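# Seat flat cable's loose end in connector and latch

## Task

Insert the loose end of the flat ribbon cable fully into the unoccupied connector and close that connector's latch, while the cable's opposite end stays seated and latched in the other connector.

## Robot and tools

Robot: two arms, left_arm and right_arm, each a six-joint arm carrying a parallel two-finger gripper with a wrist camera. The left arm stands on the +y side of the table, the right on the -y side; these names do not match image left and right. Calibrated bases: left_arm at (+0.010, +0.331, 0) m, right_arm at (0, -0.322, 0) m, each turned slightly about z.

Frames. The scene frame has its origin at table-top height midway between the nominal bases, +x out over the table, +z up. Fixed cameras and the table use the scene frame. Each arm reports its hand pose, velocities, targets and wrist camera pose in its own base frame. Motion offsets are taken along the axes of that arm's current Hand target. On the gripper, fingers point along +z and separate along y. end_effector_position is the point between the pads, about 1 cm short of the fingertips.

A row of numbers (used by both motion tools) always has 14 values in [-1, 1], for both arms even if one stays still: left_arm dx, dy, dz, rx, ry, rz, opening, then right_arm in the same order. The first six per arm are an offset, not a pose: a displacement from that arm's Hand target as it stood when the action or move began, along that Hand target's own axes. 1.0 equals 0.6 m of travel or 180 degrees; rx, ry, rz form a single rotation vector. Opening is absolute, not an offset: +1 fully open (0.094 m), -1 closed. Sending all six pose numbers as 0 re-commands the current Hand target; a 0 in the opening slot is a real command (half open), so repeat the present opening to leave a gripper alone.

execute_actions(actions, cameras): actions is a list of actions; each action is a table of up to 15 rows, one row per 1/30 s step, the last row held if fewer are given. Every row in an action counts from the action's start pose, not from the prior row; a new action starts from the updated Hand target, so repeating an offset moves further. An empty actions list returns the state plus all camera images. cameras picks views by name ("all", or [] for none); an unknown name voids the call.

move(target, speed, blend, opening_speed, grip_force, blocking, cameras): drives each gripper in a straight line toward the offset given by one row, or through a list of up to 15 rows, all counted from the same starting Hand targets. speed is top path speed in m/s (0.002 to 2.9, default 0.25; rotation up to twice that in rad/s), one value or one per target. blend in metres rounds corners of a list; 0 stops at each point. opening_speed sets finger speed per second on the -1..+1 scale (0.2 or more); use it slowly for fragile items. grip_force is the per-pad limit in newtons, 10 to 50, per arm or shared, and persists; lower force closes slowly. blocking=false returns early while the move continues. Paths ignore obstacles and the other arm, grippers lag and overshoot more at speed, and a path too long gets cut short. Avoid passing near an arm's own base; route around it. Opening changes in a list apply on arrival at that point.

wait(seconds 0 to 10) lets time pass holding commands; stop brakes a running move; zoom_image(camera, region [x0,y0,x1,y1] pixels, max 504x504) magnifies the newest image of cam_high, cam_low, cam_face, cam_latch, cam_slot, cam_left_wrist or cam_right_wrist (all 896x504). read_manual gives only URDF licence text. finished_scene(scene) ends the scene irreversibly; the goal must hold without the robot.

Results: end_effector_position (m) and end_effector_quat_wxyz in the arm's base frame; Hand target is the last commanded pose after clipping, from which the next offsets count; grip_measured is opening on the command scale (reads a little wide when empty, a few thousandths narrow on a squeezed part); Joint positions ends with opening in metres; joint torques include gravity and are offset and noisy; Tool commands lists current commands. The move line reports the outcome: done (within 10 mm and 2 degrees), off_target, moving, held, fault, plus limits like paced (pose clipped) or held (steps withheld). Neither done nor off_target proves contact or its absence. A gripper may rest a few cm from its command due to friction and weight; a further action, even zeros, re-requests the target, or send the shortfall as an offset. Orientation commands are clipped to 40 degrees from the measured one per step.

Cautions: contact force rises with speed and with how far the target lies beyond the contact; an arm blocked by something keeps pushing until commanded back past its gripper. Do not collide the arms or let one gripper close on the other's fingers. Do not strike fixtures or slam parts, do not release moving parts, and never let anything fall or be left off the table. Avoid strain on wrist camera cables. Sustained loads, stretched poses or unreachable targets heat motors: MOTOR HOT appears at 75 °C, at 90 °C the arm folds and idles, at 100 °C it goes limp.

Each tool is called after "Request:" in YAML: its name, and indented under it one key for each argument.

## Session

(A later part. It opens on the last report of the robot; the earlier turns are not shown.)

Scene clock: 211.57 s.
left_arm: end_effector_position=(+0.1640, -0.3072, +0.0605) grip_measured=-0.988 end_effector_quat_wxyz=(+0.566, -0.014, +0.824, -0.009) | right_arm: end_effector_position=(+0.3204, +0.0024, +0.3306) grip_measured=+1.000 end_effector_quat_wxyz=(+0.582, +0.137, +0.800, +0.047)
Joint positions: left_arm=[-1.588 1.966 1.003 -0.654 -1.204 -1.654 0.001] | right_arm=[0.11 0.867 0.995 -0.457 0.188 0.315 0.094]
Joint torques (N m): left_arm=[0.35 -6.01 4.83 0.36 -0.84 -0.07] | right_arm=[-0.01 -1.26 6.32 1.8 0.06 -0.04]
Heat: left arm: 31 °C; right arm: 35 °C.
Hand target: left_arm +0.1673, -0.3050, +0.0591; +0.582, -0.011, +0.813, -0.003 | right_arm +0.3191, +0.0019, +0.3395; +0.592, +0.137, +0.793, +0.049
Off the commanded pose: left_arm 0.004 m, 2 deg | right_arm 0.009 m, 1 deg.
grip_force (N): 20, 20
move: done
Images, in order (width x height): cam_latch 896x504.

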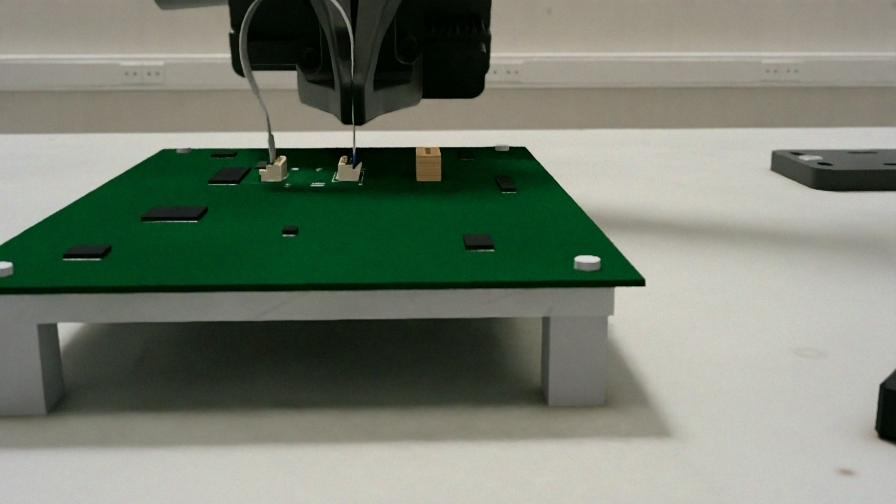

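Request:
wait:
  seconds: 0
  cameras: ["cam_slot","cam_face","cam_latch"]

Request:
zoom_image:
  camera: "cam_slot"
  region: [400, 270, 540, 390]

Request:
zoom_image:
  camera: "cam_face"
  region: [470, 140, 600, 260]

Scene clock: 214.20 s.
left_arm: end_effector_position=(+0.1640, -0.3072, +0.0605) grip_measured=-0.988 end_effector_quat_wxyz=(+0.566, -0.014, +0.824, -0.009) | right_arm: end_effector_position=(+0.3204, +0.0024, +0.3306) grip_measured=+1.000 end_effector_quat_wxyz=(+0.582, +0.137, +0.800, +0.047)
Joint positions: left_arm=[-1.588 1.966 1.003 -0.654 -1.204 -1.654 0.001] | right_arm=[0.11 0.867 0.995 -0.457 0.188 0.315 0.094]
Joint torques (N m): left_arm=[0.32 -5.98 4.98 0.31 -0.85 -0.06] | right_arm=[-0.01 -1.26 6.31 1.8 0.06 -0.03]
Heat: left arm: 31 °C; right arm: 35 °C.
Hand target: left_arm +0.1673, -0.3050, +0.0591; +0.582, -0.011, +0.813, -0.003 | right_arm +0.3191, +0.0019, +0.3395; +0.592, +0.137, +0.793, +0.049
Tool commands: left_gripper/opening=-1.0 right_gripper/opening=+1.0
Off the commanded pose: left_arm 0.004 m, 2 deg | right_arm 0.009 m, 1 deg.
grip_force (N): 20, 20
Images, in order (width x height): cam_face 896x504, cam_latch 896x504, cam_slot 896x504.

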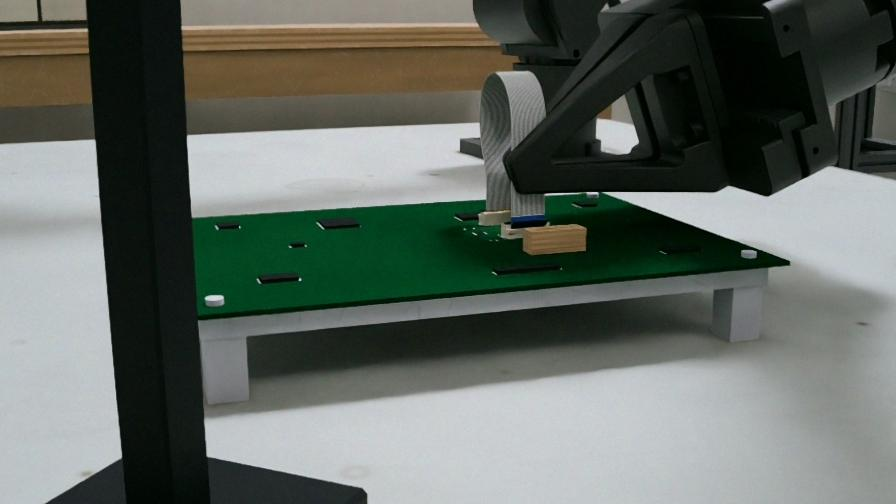

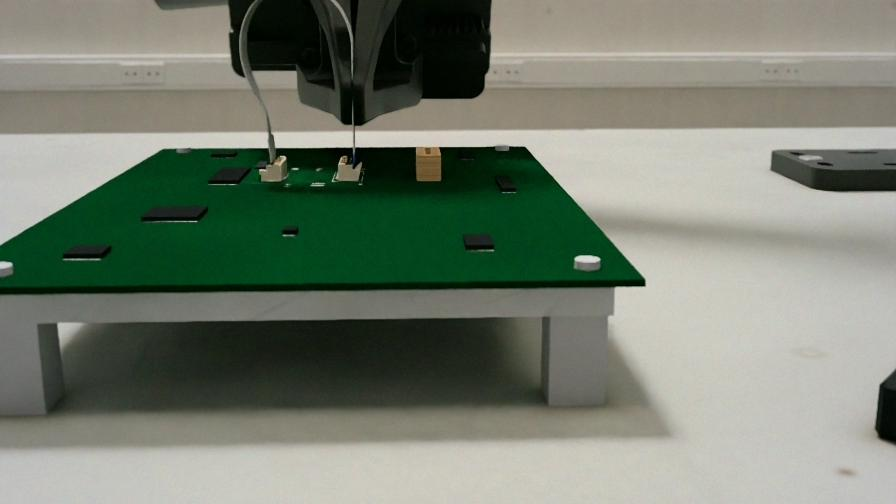

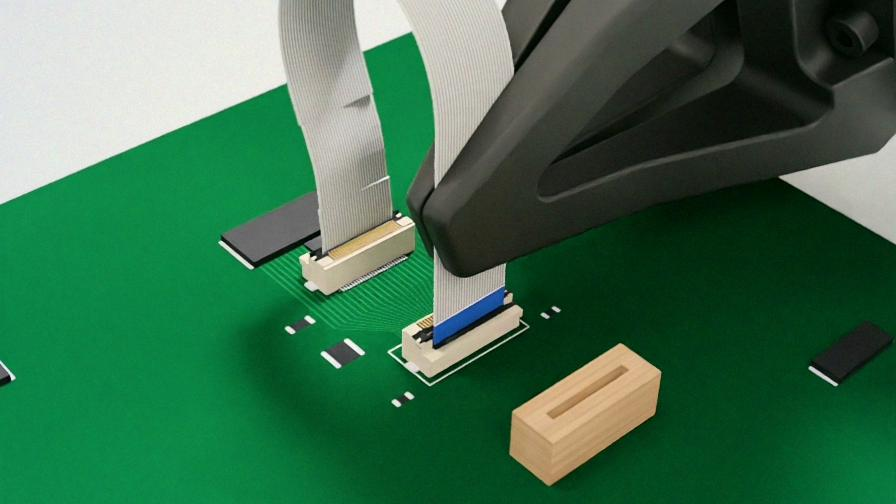

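Scaled by 3.600 from the camera's 896x504 image, which has a finer 1280x720 frame.

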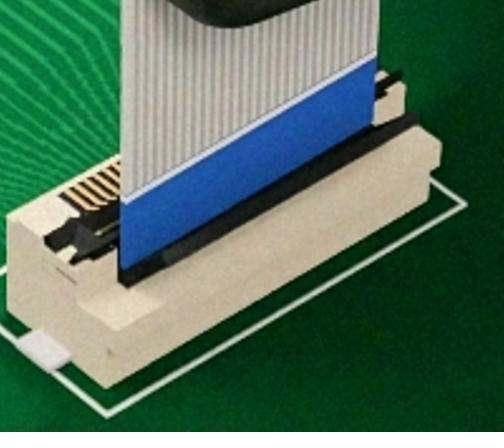

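Scaled by 3.877 from the camera's 896x504 image, which has a finer 1280x720 frame.

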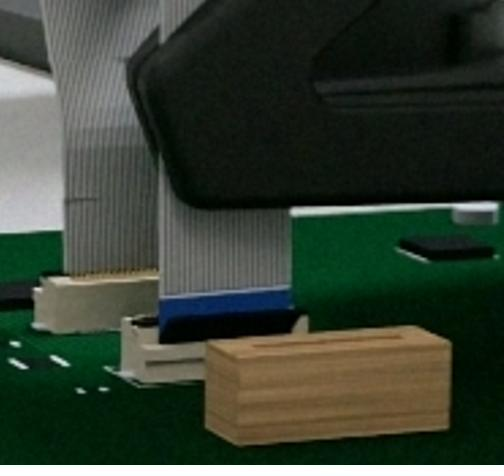

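Request:
move:
  target: [-0.0275,-0.0085,-0.010,0.0054,-0.006,-0.0157,-1,0,0,0,0,0,0,1]
  speed: 0.04

Request:
move:
  target: [-0.0061,-0.0019,-0.0022,0.0012,0.0002,-0.0035,-1,0,0,0,0,0,0,1]
  speed: 0.04

Scene clock: 219.17 s.
left_arm: end_effector_position=(+0.1652, -0.3074, +0.0636) grip_measured=-0.988 end_effector_quat_wxyz=(+0.574, -0.018, +0.819, -0.013) | right_arm: end_effector_position=(+0.3204, +0.0024, +0.3306) grip_measured=+1.000 end_effector_quat_wxyz=(+0.582, +0.137, +0.800, +0.047)
Joint positions: left_arm=[-1.588 1.966 1.003 -0.654 -1.222 -1.665 0.001] | right_arm=[0.11 0.867 0.995 -0.457 0.188 0.315 0.094]
Joint torques (N m): left_arm=[-0.13 -8.79 6.12 0.15 -0.85 -0.11] | right_arm=[-0.01 -1.28 6.3 1.8 0.05 -0.04]
Heat: left arm: 31 °C; right arm: 35 °C.
Hand target: left_arm +0.1670, -0.3098, +0.0768; +0.590, -0.026, +0.807, -0.024 | right_arm +0.3191, +0.0019, +0.3395; +0.592, +0.137, +0.793, +0.049
Off the commanded pose: left_arm 0.013 m, 3 deg | right_arm 0.009 m, 1 deg.
grip_force (N): 20, 20
move: off_target (left_arm)

Scene clock: 219.87 s.
left_arm: end_effector_position=(+0.1652, -0.3074, +0.0637) grip_measured=-0.988 end_effector_quat_wxyz=(+0.574, -0.019, +0.819, -0.013) | right_arm: end_effector_position=(+0.3204, +0.0024, +0.3306) grip_measured=+1.000 end_effector_quat_wxyz=(+0.582, +0.137, +0.800, +0.047)
Joint positions: left_arm=[-1.588 1.966 1.003 -0.654 -1.223 -1.666 0.001] | right_arm=[0.11 0.867 0.995 -0.457 0.188 0.315 0.094]
Joint torques (N m): left_arm=[-0.21 -9.54 6.35 0.12 -0.85 -0.11] | right_arm=[0.02 -1.26 6.32 1.8 0.05 -0.04]
Heat: left arm: 31 °C; right arm: 35 °C.
Hand target: left_arm +0.1669, -0.3107, +0.0808; +0.589, -0.029, +0.807, -0.029 | right_arm +0.3191, +0.0019, +0.3395; +0.592, +0.137, +0.793, +0.049
Off the commanded pose: left_arm 0.017 m, 3 deg | right_arm 0.009 m, 1 deg.
grip_force (N): 20, 20
move: off_target (left_arm)

Request:
move:
  target: [0.0004,-0.0046,-0.0002,0.0022,0.0006,-0.006,-1,0,0,0,0,0,0,1]
  speed: 0.04
  cameras: ["cam_latch","cam_slot","cam_face"]

Request:
zoom_image:
  camera: "cam_latch"
  region: [325, 120, 385, 190]

Request:
zoom_image:
  camera: "cam_face"
  region: [470, 140, 600, 260]

Request:
zoom_image:
  camera: "cam_slot"
  region: [400, 270, 540, 390]

Scene clock: 222.03 s.
left_arm: end_effector_position=(+0.1652, -0.3074, +0.0637) grip_measured=-0.988 end_effector_quat_wxyz=(+0.574, -0.019, +0.819, -0.014) | right_arm: end_effector_position=(+0.3204, +0.0024, +0.3306) grip_measured=+1.000 end_effector_quat_wxyz=(+0.582, +0.137, +0.800, +0.047)
Joint positions: left_arm=[-1.588 1.966 1.003 -0.654 -1.223 -1.667 0.001] | right_arm=[0.11 0.867 0.995 -0.457 0.188 0.315 0.094]
Joint torques (N m): left_arm=[-0.23 -9.72 6.53 0.31 -0.85 -0.11] | right_arm=[-0.01 -1.28 6.32 1.8 0.05 -0.04]
Heat: left arm: 31 °C; right arm: 35 °C.
Hand target: left_arm +0.1668, -0.3134, +0.0808; +0.588, -0.035, +0.807, -0.037 | right_arm +0.3191, +0.0019, +0.3395; +0.592, +0.137, +0.793, +0.049
Off the commanded pose: left_arm 0.018 m, 4 deg | right_arm 0.009 m, 1 deg.
grip_force (N): 20, 20
move: off_target (left_arm)
Images, in order (width x height): cam_face 896x504, cam_latch 896x504, cam_slot 896x504.

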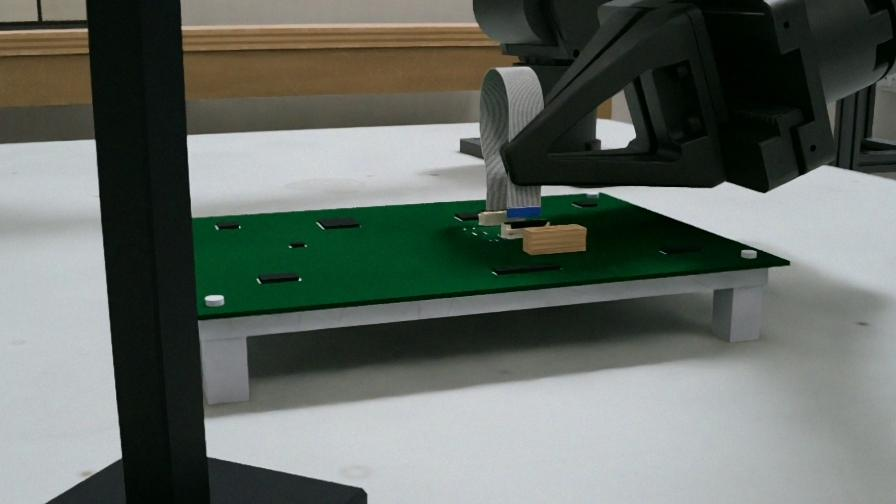

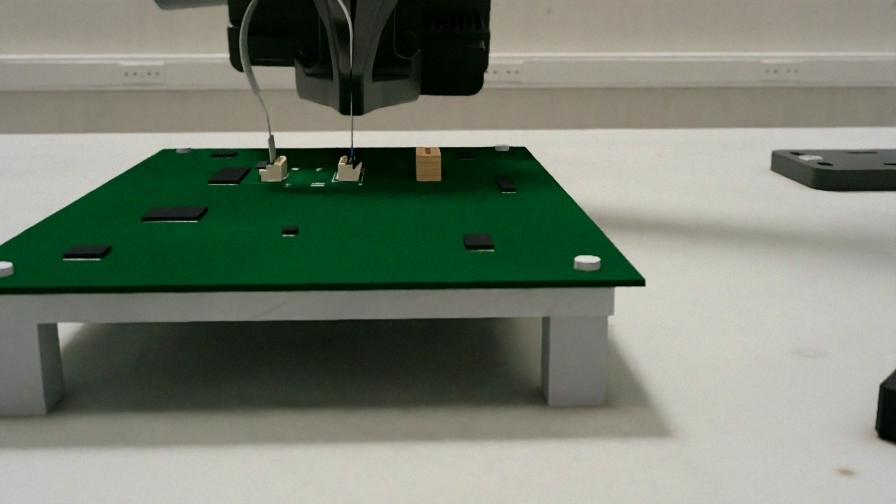

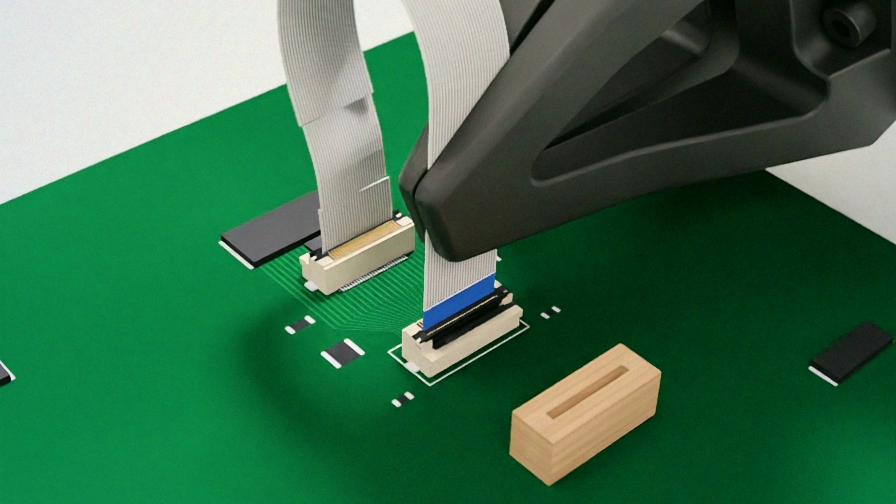

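Scaled by 7.200 from the camera's 896x504 image, which has a finer 1280x720 frame.

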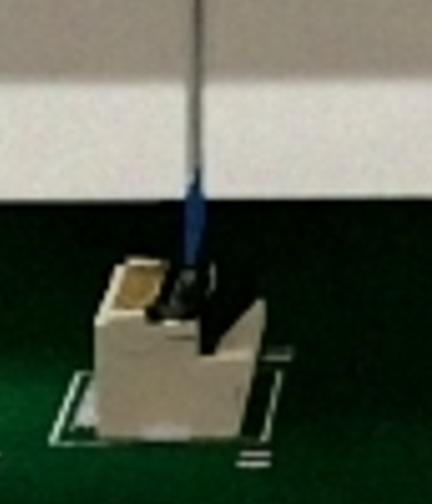

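Scaled by 3.877 from the camera's 896x504 image, which has a finer 1280x720 frame.

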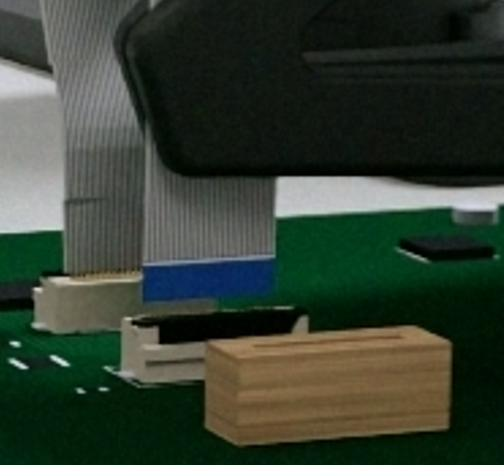

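Scaled by 3.600 from the camera's 896x504 image, which has a finer 1280x720 frame.

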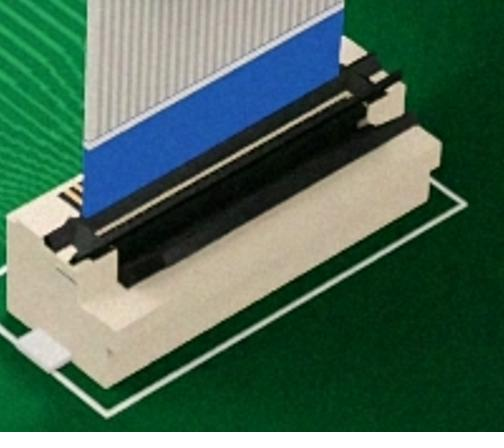

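Request:
move:
  target: [0.0013,-0.0017,-0.0032,0.002,0.0001,0.0007,-1,0,0,0,0,0,0,1]
  speed: 0.04

Scene clock: 224.33 s.
left_arm: end_effector_position=(+0.1640, -0.3081, +0.0638) grip_measured=-0.988 end_effector_quat_wxyz=(+0.574, -0.018, +0.818, -0.015) | right_arm: end_effector_position=(+0.3204, +0.0024, +0.3306) grip_measured=+1.000 end_effector_quat_wxyz=(+0.582, +0.137, +0.800, +0.047)
Joint positions: left_arm=[-1.592 1.966 1.003 -0.654 -1.223 -1.668 0.001] | right_arm=[0.11 0.867 0.995 -0.457 0.188 0.315 0.094]
Joint torques (N m): left_arm=[-0.31 -9.62 6.45 0.3 -0.81 -0.08] | right_arm=[0.01 -1.26 6.32 1.8 0.05 -0.04]
Heat: left arm: 31 °C; right arm: 35 °C.
Hand target: left_arm +0.1647, -0.3145, +0.0807; +0.588, -0.032, +0.807, -0.039 | right_arm +0.3191, +0.0019, +0.3395; +0.592, +0.137, +0.793, +0.049
Off the commanded pose: left_arm 0.018 m, 4 deg | right_arm 0.009 m, 1 deg.
grip_force (N): 20, 20
move: off_target (left_arm)

Request:
move:
  target: [0.026,0.012,0.0133,-0.0083,-0.0012,0.0174,-1,0,0,0,0,0,0,1]
  speed: 0.04
  cameras: ["cam_latch"]

Request:
zoom_image:
  camera: "cam_latch"
  region: [325, 120, 385, 190]

Scene clock: 227.13 s.
left_arm: end_effector_position=(+0.1640, -0.3084, +0.0623) grip_measured=-0.988 end_effector_quat_wxyz=(+0.575, -0.018, +0.818, -0.015) | right_arm: end_effector_position=(+0.3204, +0.0024, +0.3306) grip_measured=+1.000 end_effector_quat_wxyz=(+0.582, +0.137, +0.800, +0.047)
Joint positions: left_arm=[-1.592 1.972 1.003 -0.649 -1.225 -1.669 0.001] | right_arm=[0.11 0.867 0.995 -0.457 0.188 0.315 0.094]
Joint torques (N m): left_arm=[0.43 -5.94 5.96 0.32 -0.81 -0.05] | right_arm=[-0.01 -1.26 6.32 1.8 0.05 -0.04]
Heat: left arm: 32 °C; right arm: 35 °C.
Hand target: left_arm +0.1675, -0.3090, +0.0628; +0.590, -0.018, +0.807, -0.013 | right_arm +0.3191, +0.0019, +0.3395; +0.592, +0.137, +0.793, +0.049
Off the commanded pose: left_arm 0.003 m, 2 deg | right_arm 0.009 m, 1 deg.
grip_force (N): 20, 20
move: done
Images, in order (width x height): cam_latch 896x504.

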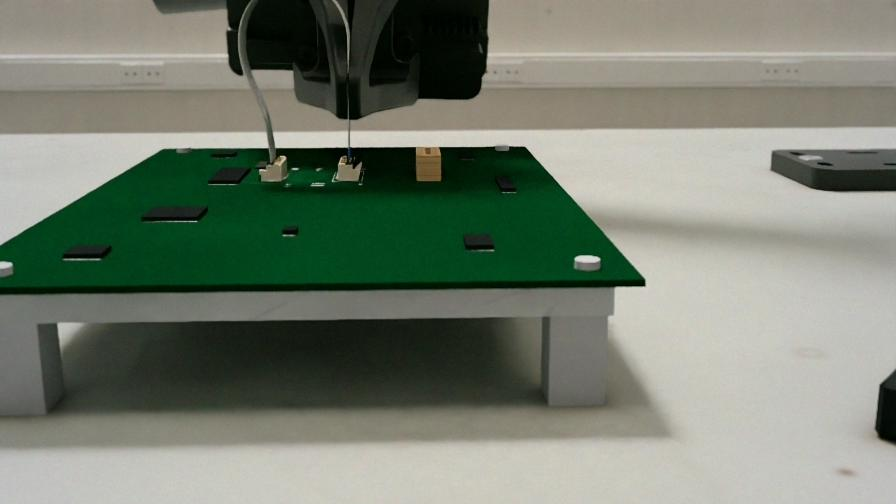

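Scaled by 7.200 from the camera's 896x504 image, which has a finer 1280x720 frame.

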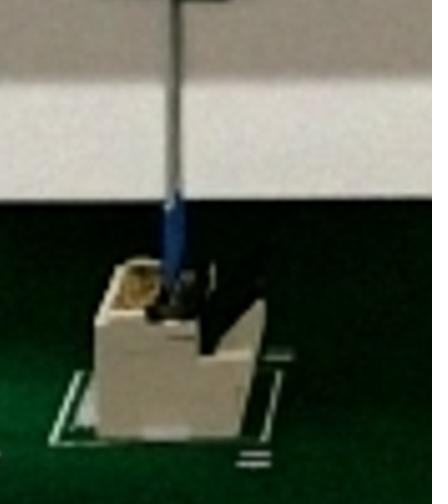

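Request:
move:
  target: [0.0029,0.0037,0.0012,-0.0019,-0.0005,0.0148,-1,0,0,0,0,0,0,1]
  speed: 0.04
  cameras: ["cam_latch","cam_slot"]

Request:
zoom_image:
  camera: "cam_latch"
  region: [325, 120, 385, 190]

Request:
zoom_image:
  camera: "cam_slot"
  region: [400, 270, 540, 390]

Scene clock: 229.90 s.
left_arm: end_effector_position=(+0.1644, -0.3081, +0.0615) grip_measured=-0.988 end_effector_quat_wxyz=(+0.577, -0.009, +0.817, -0.008) | right_arm: end_effector_position=(+0.3204, +0.0024, +0.3306) grip_measured=+1.000 end_effector_quat_wxyz=(+0.582, +0.137, +0.800, +0.047)
Joint positions: left_arm=[-1.592 1.978 1.003 -0.649 -1.229 -1.653 0.001] | right_arm=[0.11 0.867 0.995 -0.457 0.188 0.315 0.094]
Joint torques (N m): left_arm=[0.43 -5.91 5.86 0.24 -0.8 0.06] | right_arm=[0.01 -1.28 6.32 1.8 0.06 -0.03]
Heat: left arm: 31 °C; right arm: 35 °C.
Hand target: left_arm +0.1676, -0.3069, +0.0607; +0.591, +0.000, +0.807, +0.004 | right_arm +0.3191, +0.0019, +0.3395; +0.592, +0.137, +0.793, +0.049
Off the commanded pose: left_arm 0.004 m, 3 deg | right_arm 0.009 m, 1 deg.
grip_force (N): 20, 20
move: off_target (left_arm)
Images, in order (width x height): cam_latch 896x504, cam_slot 896x504.

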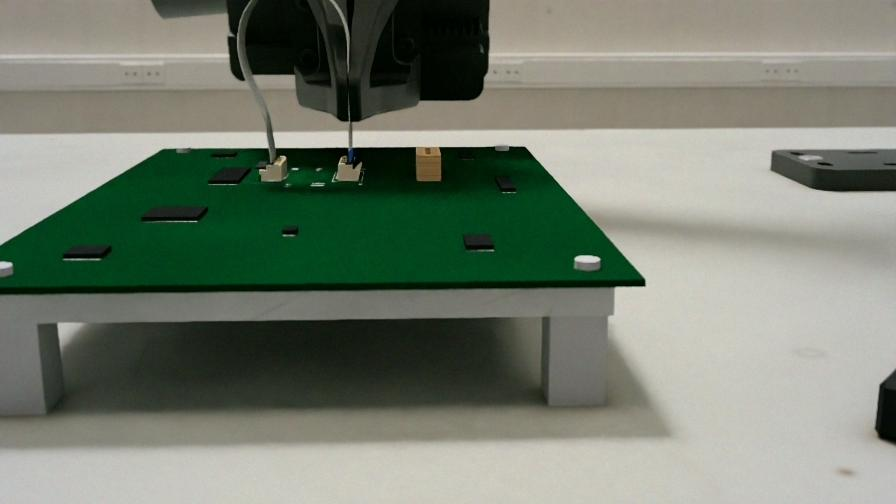

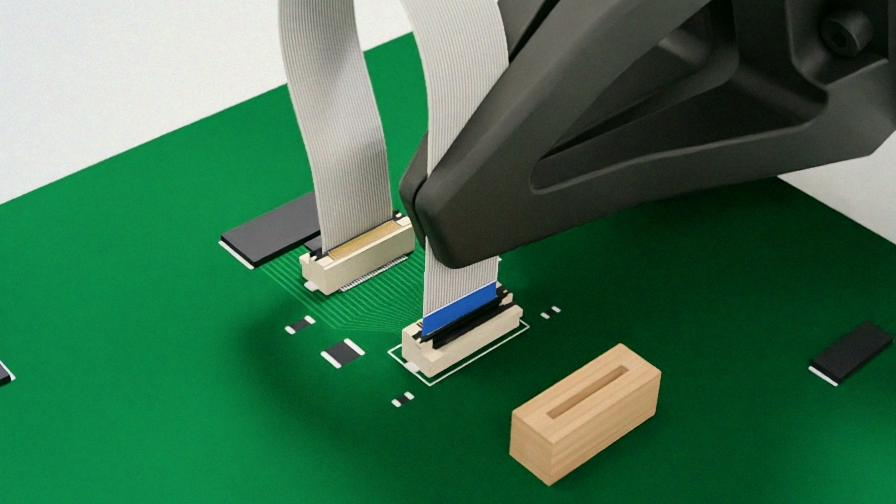

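Scaled by 7.200 from the camera's 896x504 image, which has a finer 1280x720 frame.

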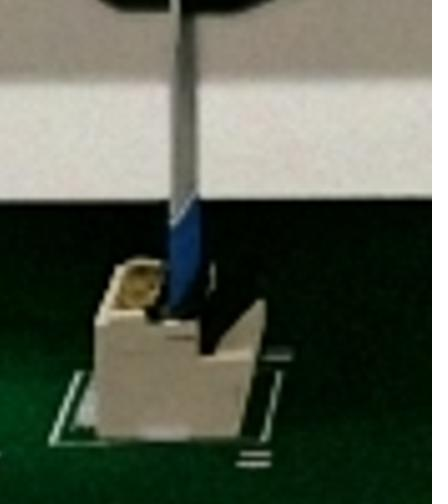

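Scaled by 3.600 from the camera's 896x504 image, which has a finer 1280x720 frame.

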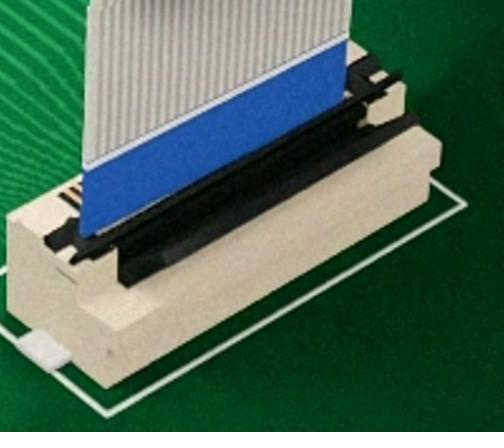

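Request:
move:
  target: [0.0018,-0.0024,-0.0045,0.0027,0.0002,0.011,-1,0,0,0,0,0,0,1]
  speed: 0.04
  cameras: ["cam_latch","cam_slot","cam_face"]

Request:
zoom_image:
  camera: "cam_latch"
  region: [325, 120, 385, 190]

Request:
zoom_image:
  camera: "cam_slot"
  region: [400, 270, 540, 390]

Request:
zoom_image:
  camera: "cam_face"
  region: [470, 140, 600, 260]

Scene clock: 232.47 s.
left_arm: end_effector_position=(+0.1644, -0.3081, +0.0615) grip_measured=-0.988 end_effector_quat_wxyz=(+0.577, +0.003, +0.817, +0.001) | right_arm: end_effector_position=(+0.3204, +0.0024, +0.3306) grip_measured=+1.000 end_effector_quat_wxyz=(+0.582, +0.137, +0.800, +0.047)
Joint positions: left_arm=[-1.592 1.978 1.003 -0.649 -1.229 -1.622 0.001] | right_arm=[0.11 0.867 0.995 -0.457 0.188 0.315 0.094]
Joint torques (N m): left_arm=[-0.4 -5.83 5.79 0.22 -0.77 0.06] | right_arm=[0.01 -1.26 6.34 1.8 0.06 -0.04]
Heat: left arm: 31 °C; right arm: 35 °C.
Hand target: left_arm +0.1647, -0.3083, +0.0605; +0.590, +0.016, +0.807, +0.011 | right_arm +0.3191, +0.0019, +0.3395; +0.592, +0.137, +0.793, +0.049
Off the commanded pose: left_arm 0.001 m, 3 deg | right_arm 0.009 m, 1 deg.
grip_force (N): 20, 20
move: off_target (left_arm)
Images, in order (width x height): cam_face 896x504, cam_latch 896x504, cam_slot 896x504.

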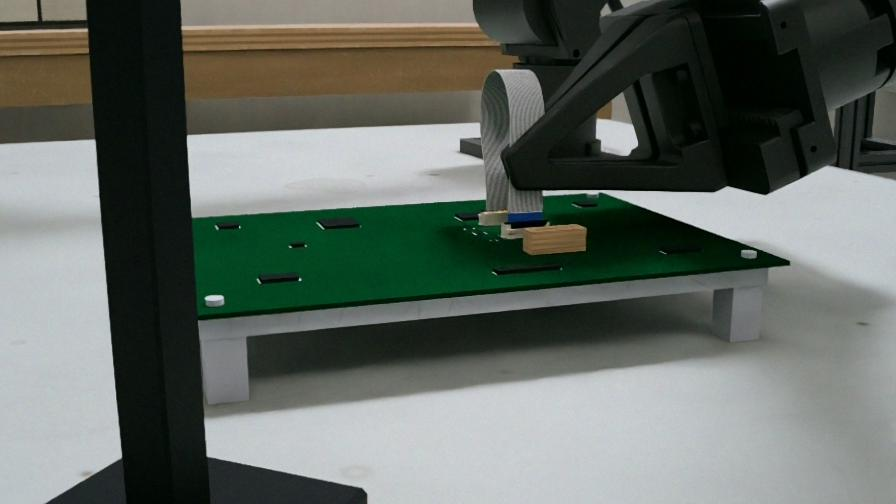

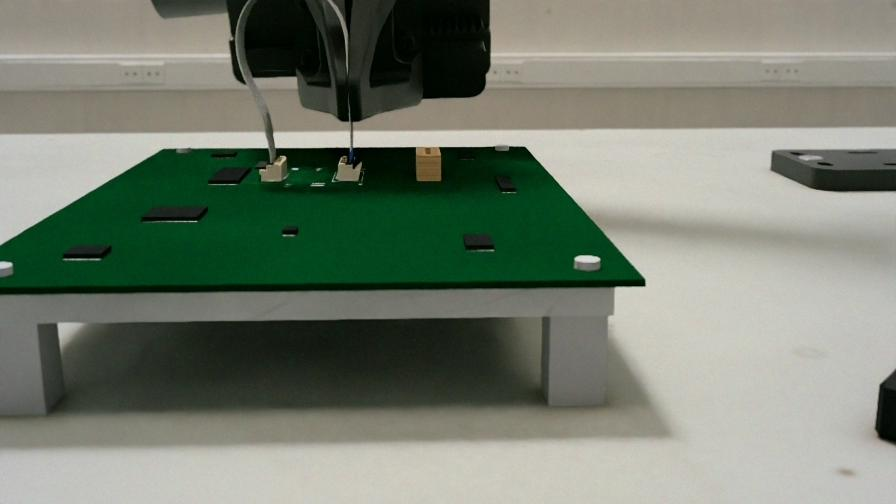

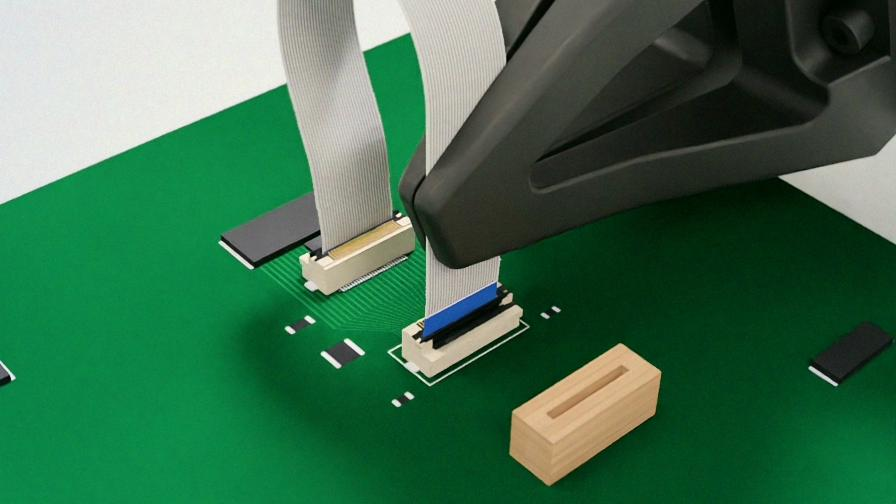

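Scaled by 7.200 from the camera's 896x504 image, which has a finer 1280x720 frame.

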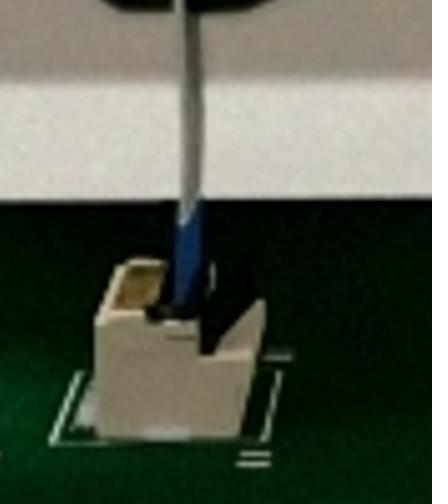

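Scaled by 3.600 from the camera's 896x504 image, which has a finer 1280x720 frame.

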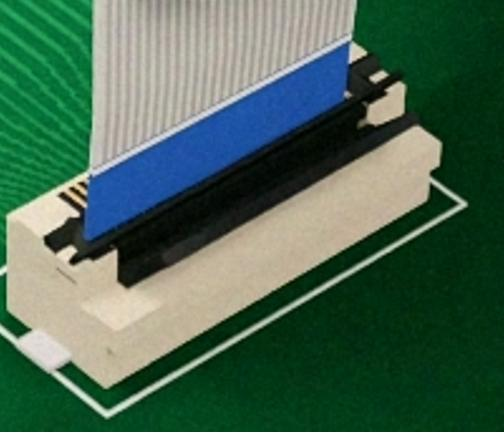

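Scaled by 3.877 from the camera's 896x504 image, which has a finer 1280x720 frame.

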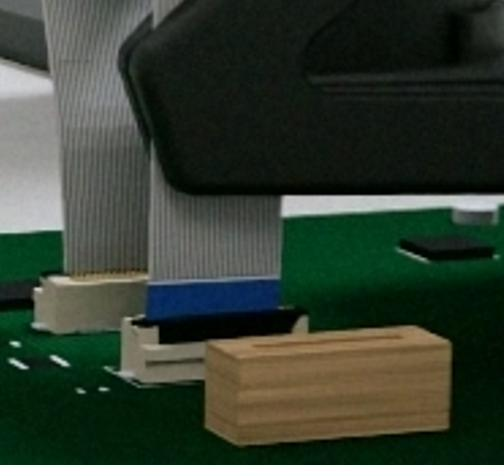

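Request:
move:
  target: [0.0008,-0.001,-0.0019,0.0012,0.0001,0.0034,-1,0,0,0,0,0,0,1]
  speed: 0.04

Scene clock: 234.73 s.
left_arm: end_effector_position=(+0.1631, -0.3088, +0.0615) grip_measured=-0.988 end_effector_quat_wxyz=(+0.577, +0.009, +0.817, +0.002) | right_arm: end_effector_position=(+0.3204, +0.0024, +0.3306) grip_measured=+1.000 end_effector_quat_wxyz=(+0.582, +0.137, +0.800, +0.047)
Joint positions: left_arm=[-1.597 1.978 1.003 -0.649 -1.229 -1.612 0.001] | right_arm=[0.11 0.867 0.995 -0.457 0.188 0.315 0.094]
Joint torques (N m): left_arm=[-0.54 -5.71 5.53 0.24 -0.81 0.05] | right_arm=[0.01 -1.28 6.32 1.8 0.06 -0.04]
Heat: left arm: 31 °C; right arm: 35 °C.
Hand target: left_arm +0.1634, -0.3089, +0.0604; +0.590, +0.021, +0.807, +0.012 | right_arm +0.3191, +0.0019, +0.3395; +0.592, +0.137, +0.793, +0.049
Off the commanded pose: left_arm 0.001 m, 3 deg | right_arm 0.009 m, 1 deg.
grip_force (N): 20, 20
move: off_target (left_arm)

Request:
move:
  target: [0.0017,0.0038,0.0043,-0.0031,-0.0004,0.0025,-1,0,0,0,0,0,0,1]
  speed: 0.04
  cameras: ["cam_latch","cam_slot"]

Request:
zoom_image:
  camera: "cam_latch"
  region: [325, 120, 385, 190]

Request:
zoom_image:
  camera: "cam_slot"
  region: [400, 270, 540, 390]

Scene clock: 236.40 s.
left_arm: end_effector_position=(+0.1635, -0.3086, +0.0614) grip_measured=-0.988 end_effector_quat_wxyz=(+0.580, +0.011, +0.815, +0.005) | right_arm: end_effector_position=(+0.3204, +0.0024, +0.3306) grip_measured=+1.000 end_effector_quat_wxyz=(+0.582, +0.137, +0.800, +0.047)
Joint positions: left_arm=[-1.597 1.983 1.003 -0.649 -1.237 -1.61 0.001] | right_arm=[0.11 0.867 0.995 -0.457 0.188 0.315 0.094]
Joint torques (N m): left_arm=[0.34 -5.82 5.5 0.18 -0.73 0.06] | right_arm=[-0.02 -1.26 6.31 1.8 0.06 -0.04]
Heat: left arm: 31 °C; right arm: 35 °C.
Hand target: left_arm +0.1656, -0.3066, +0.0589; +0.591, +0.022, +0.806, +0.018 | right_arm +0.3191, +0.0019, +0.3395; +0.592, +0.137, +0.793, +0.049
Off the commanded pose: left_arm 0.004 m, 3 deg | right_arm 0.009 m, 1 deg.
grip_force (N): 20, 20
move: off_target (left_arm)
Images, in order (width x height): cam_latch 896x504, cam_slot 896x504.

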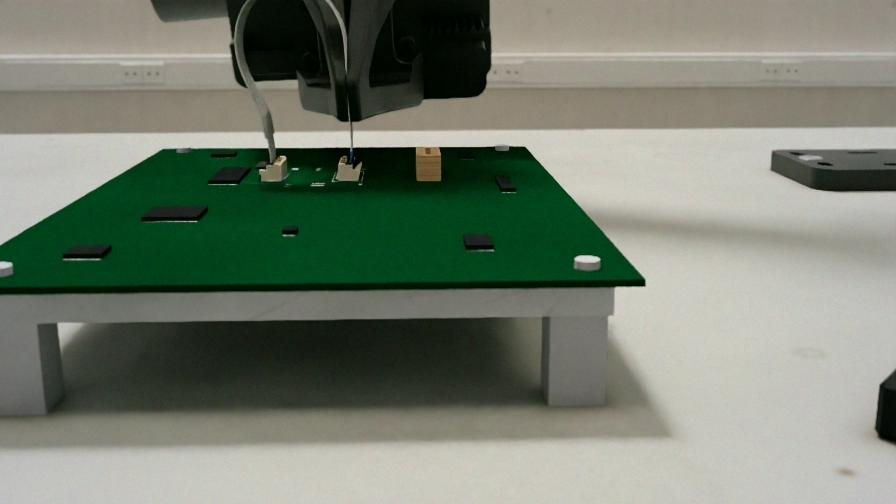

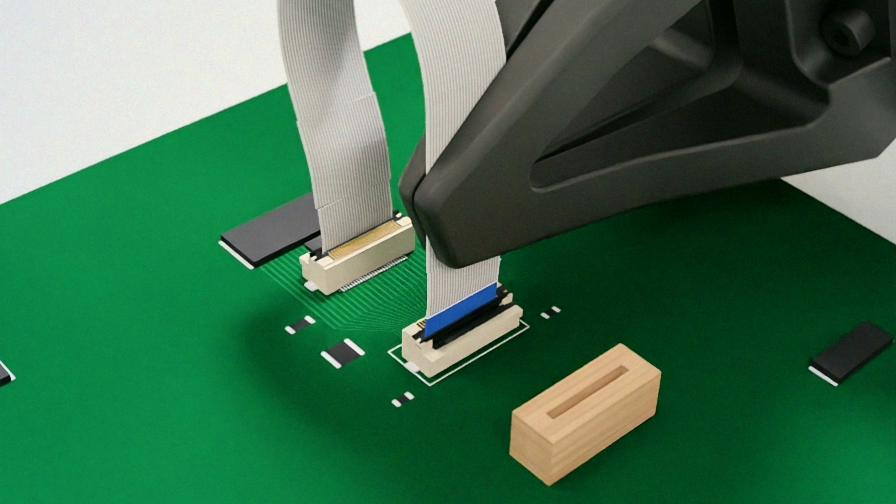

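Scaled by 7.200 from the camera's 896x504 image, which has a finer 1280x720 frame.

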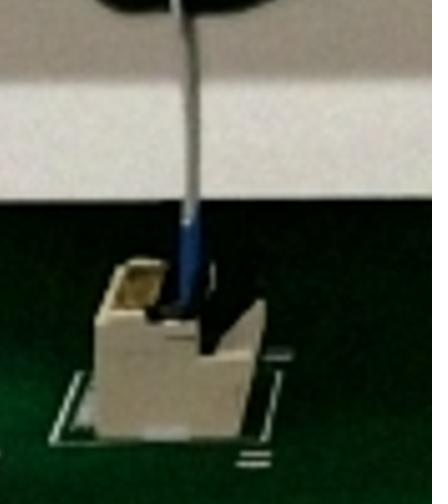

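Scaled by 3.600 from the camera's 896x504 image, which has a finer 1280x720 frame.

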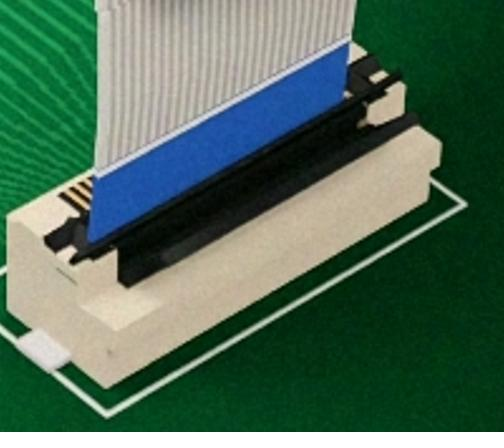

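Request:
wait:
  seconds: 0
  cameras: ["cam_face","cam_slot","cam_latch"]

Request:
zoom_image:
  camera: "cam_face"
  region: [490, 170, 560, 240]

Request:
zoom_image:
  camera: "cam_slot"
  region: [395, 280, 465, 350]

Request:
zoom_image:
  camera: "cam_slot"
  region: [470, 270, 530, 330]

Scene clock: 239.07 s.
left_arm: end_effector_position=(+0.1635, -0.3086, +0.0614) grip_measured=-0.988 end_effector_quat_wxyz=(+0.580, +0.011, +0.815, +0.005) | right_arm: end_effector_position=(+0.3204, +0.0024, +0.3306) grip_measured=+1.000 end_effector_quat_wxyz=(+0.582, +0.137, +0.800, +0.047)
Joint positions: left_arm=[-1.597 1.983 1.003 -0.649 -1.237 -1.61 0.001] | right_arm=[0.11 0.867 0.995 -0.457 0.188 0.315 0.094]
Joint torques (N m): left_arm=[0.1 -5.64 5.53 0.18 -0.72 0.07] | right_arm=[-0.02 -1.28 6.31 1.8 0.05 -0.04]
Heat: left arm: 31 °C; right arm: 35 °C.
Hand target: left_arm +0.1656, -0.3066, +0.0589; +0.591, +0.022, +0.806, +0.018 | right_arm +0.3191, +0.0019, +0.3395; +0.592, +0.137, +0.793, +0.049
Tool commands: left_gripper/opening=-1.0 right_gripper/opening=+1.0
Off the commanded pose: left_arm 0.004 m, 3 deg | right_arm 0.009 m, 1 deg.
grip_force (N): 20, 20
Images, in order (width x height): cam_face 896x504, cam_latch 896x504, cam_slot 896x504.

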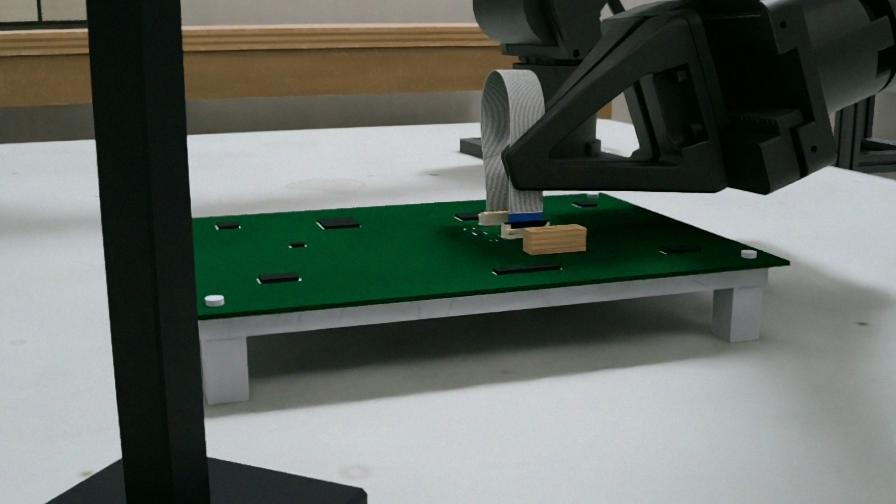

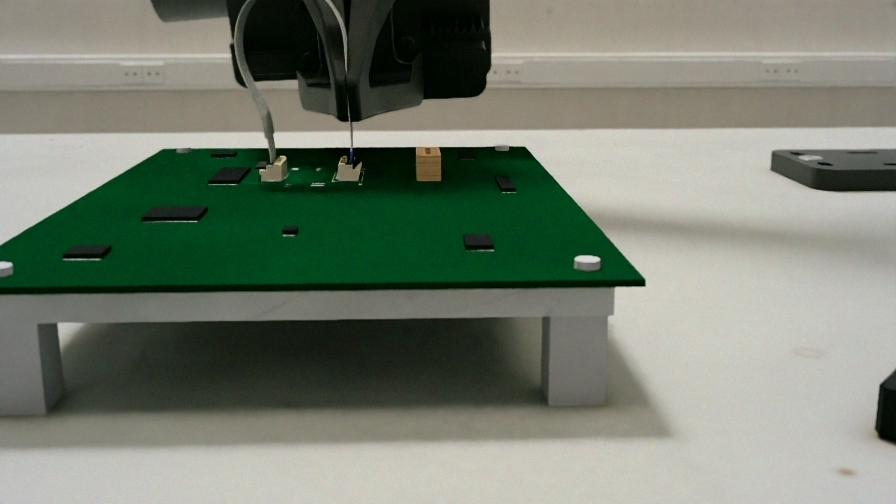

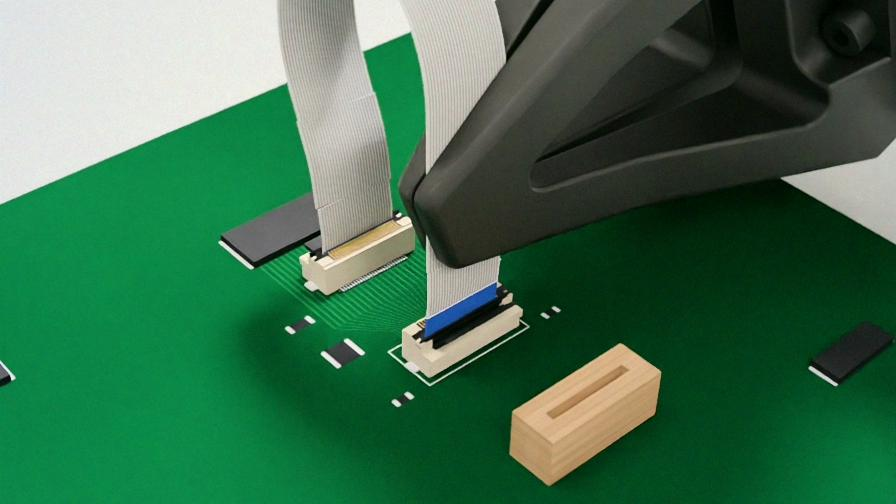

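Scaled by 7.200 from the camera's 896x504 image, which has a finer 1280x720 frame.

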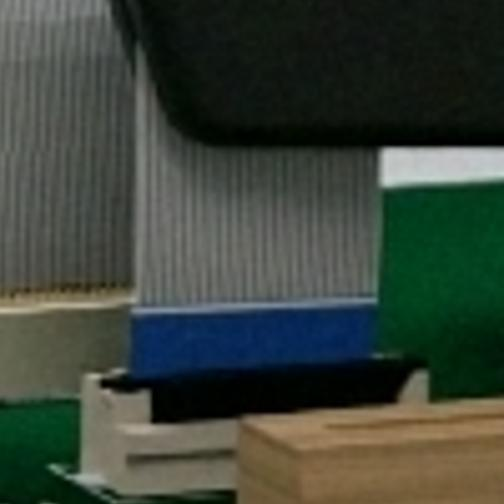

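Scaled by 7.200 from the camera's 896x504 image, which has a finer 1280x720 frame.

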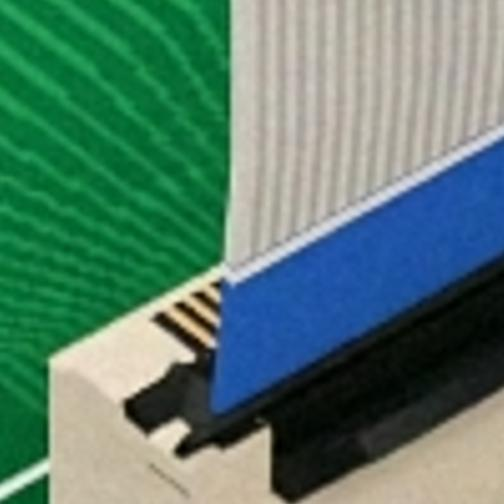

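Scaled by 8.400 from the camera's 896x504 image, which has a finer 1280x720 frame.

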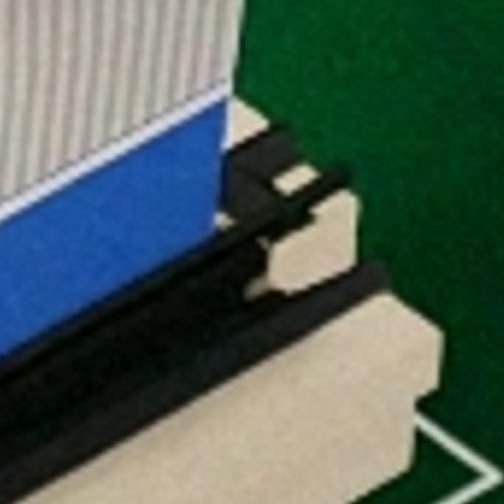

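Request:
move:
  target: [-0.0275,-0.0085,-0.010,0.0054,0.0009,-0.0157,-1,0,0,0,0,0,0,1]
  speed: 0.04

Request:
move:
  target: [-0.0046,-0.0014,-0.0017,0.0009,0.0001,-0.0026,-1,0,0,0,0,0,0,1]
  speed: 0.04

Scene clock: 242.07 s.
left_arm: end_effector_position=(+0.1635, -0.3081, +0.0614) grip_measured=-0.988 end_effector_quat_wxyz=(+0.580, +0.013, +0.815, +0.006) | right_arm: end_effector_position=(+0.3204, +0.0024, +0.3306) grip_measured=+1.000 end_effector_quat_wxyz=(+0.582, +0.137, +0.800, +0.047)
Joint positions: left_arm=[-1.597 1.983 1.003 -0.653 -1.237 -1.61 0.001] | right_arm=[0.11 0.867 0.995 -0.457 0.188 0.315 0.094]
Joint torques (N m): left_arm=[0.1 -9.42 7.27 0.07 -0.69 0.01] | right_arm=[-0.01 -1.29 6.32 1.8 0.05 -0.03]
Heat: left arm: 31 °C; right arm: 35 °C.
Hand target: left_arm +0.1648, -0.3127, +0.0761; +0.590, +0.007, +0.808, -0.003 | right_arm +0.3191, +0.0019, +0.3395; +0.592, +0.137, +0.793, +0.049
Off the commanded pose: left_arm 0.015 m, 2 deg | right_arm 0.009 m, 1 deg.
grip_force (N): 20, 20
move: off_target (left_arm)

Scene clock: 242.77 s.
left_arm: end_effector_position=(+0.1635, -0.3078, +0.0614) grip_measured=-0.988 end_effector_quat_wxyz=(+0.580, +0.013, +0.815, +0.007) | right_arm: end_effector_position=(+0.3204, +0.0024, +0.3306) grip_measured=+1.000 end_effector_quat_wxyz=(+0.582, +0.137, +0.800, +0.047)
Joint positions: left_arm=[-1.597 1.983 1.003 -0.655 -1.237 -1.61 0.001] | right_arm=[0.11 0.867 0.995 -0.457 0.188 0.315 0.094]
Joint torques (N m): left_arm=[0.02 -10.03 7.38 0.05 -0.7 0.01] | right_arm=[-0.01 -1.28 6.32 1.8 0.06 -0.04]
Heat: left arm: 31 °C; right arm: 35 °C.
Hand target: left_arm +0.1647, -0.3135, +0.0790; +0.590, +0.004, +0.808, -0.007 | right_arm +0.3191, +0.0019, +0.3395; +0.592, +0.137, +0.793, +0.049
Off the commanded pose: left_arm 0.019 m, 2 deg | right_arm 0.009 m, 1 deg.
grip_force (N): 20, 20
move: off_target (left_arm)

Request:
move:
  target: [-0.0032,-0.0046,-0.0053,0.0037,0.0004,-0.0044,-1,0,0,0,0,0,0,1]
  speed: 0.04

Scene clock: 244.27 s.
left_arm: end_effector_position=(+0.1626, -0.3083, +0.0626) grip_measured=-0.988 end_effector_quat_wxyz=(+0.579, +0.013, +0.815, +0.005) | right_arm: end_effector_position=(+0.3204, +0.0024, +0.3306) grip_measured=+1.000 end_effector_quat_wxyz=(+0.582, +0.137, +0.800, +0.047)
Joint positions: left_arm=[-1.599 1.978 1.003 -0.657 -1.235 -1.61 0.001] | right_arm=[0.11 0.867 0.995 -0.457 0.188 0.315 0.094]
Joint torques (N m): left_arm=[-0.43 -10.21 7.69 0.1 -0.74 -0.03] | right_arm=[-0.02 -1.26 6.32 1.79 0.05 -0.04]
Heat: left arm: 31 °C; right arm: 35 °C.
Hand target: left_arm +0.1621, -0.3162, +0.0818; +0.589, +0.002, +0.808, -0.015 | right_arm +0.3191, +0.0019, +0.3395; +0.592, +0.137, +0.793, +0.049
Off the commanded pose: left_arm 0.021 m, 3 deg | right_arm 0.009 m, 1 deg.
grip_force (N): 20, 20
move: off_target (left_arm)


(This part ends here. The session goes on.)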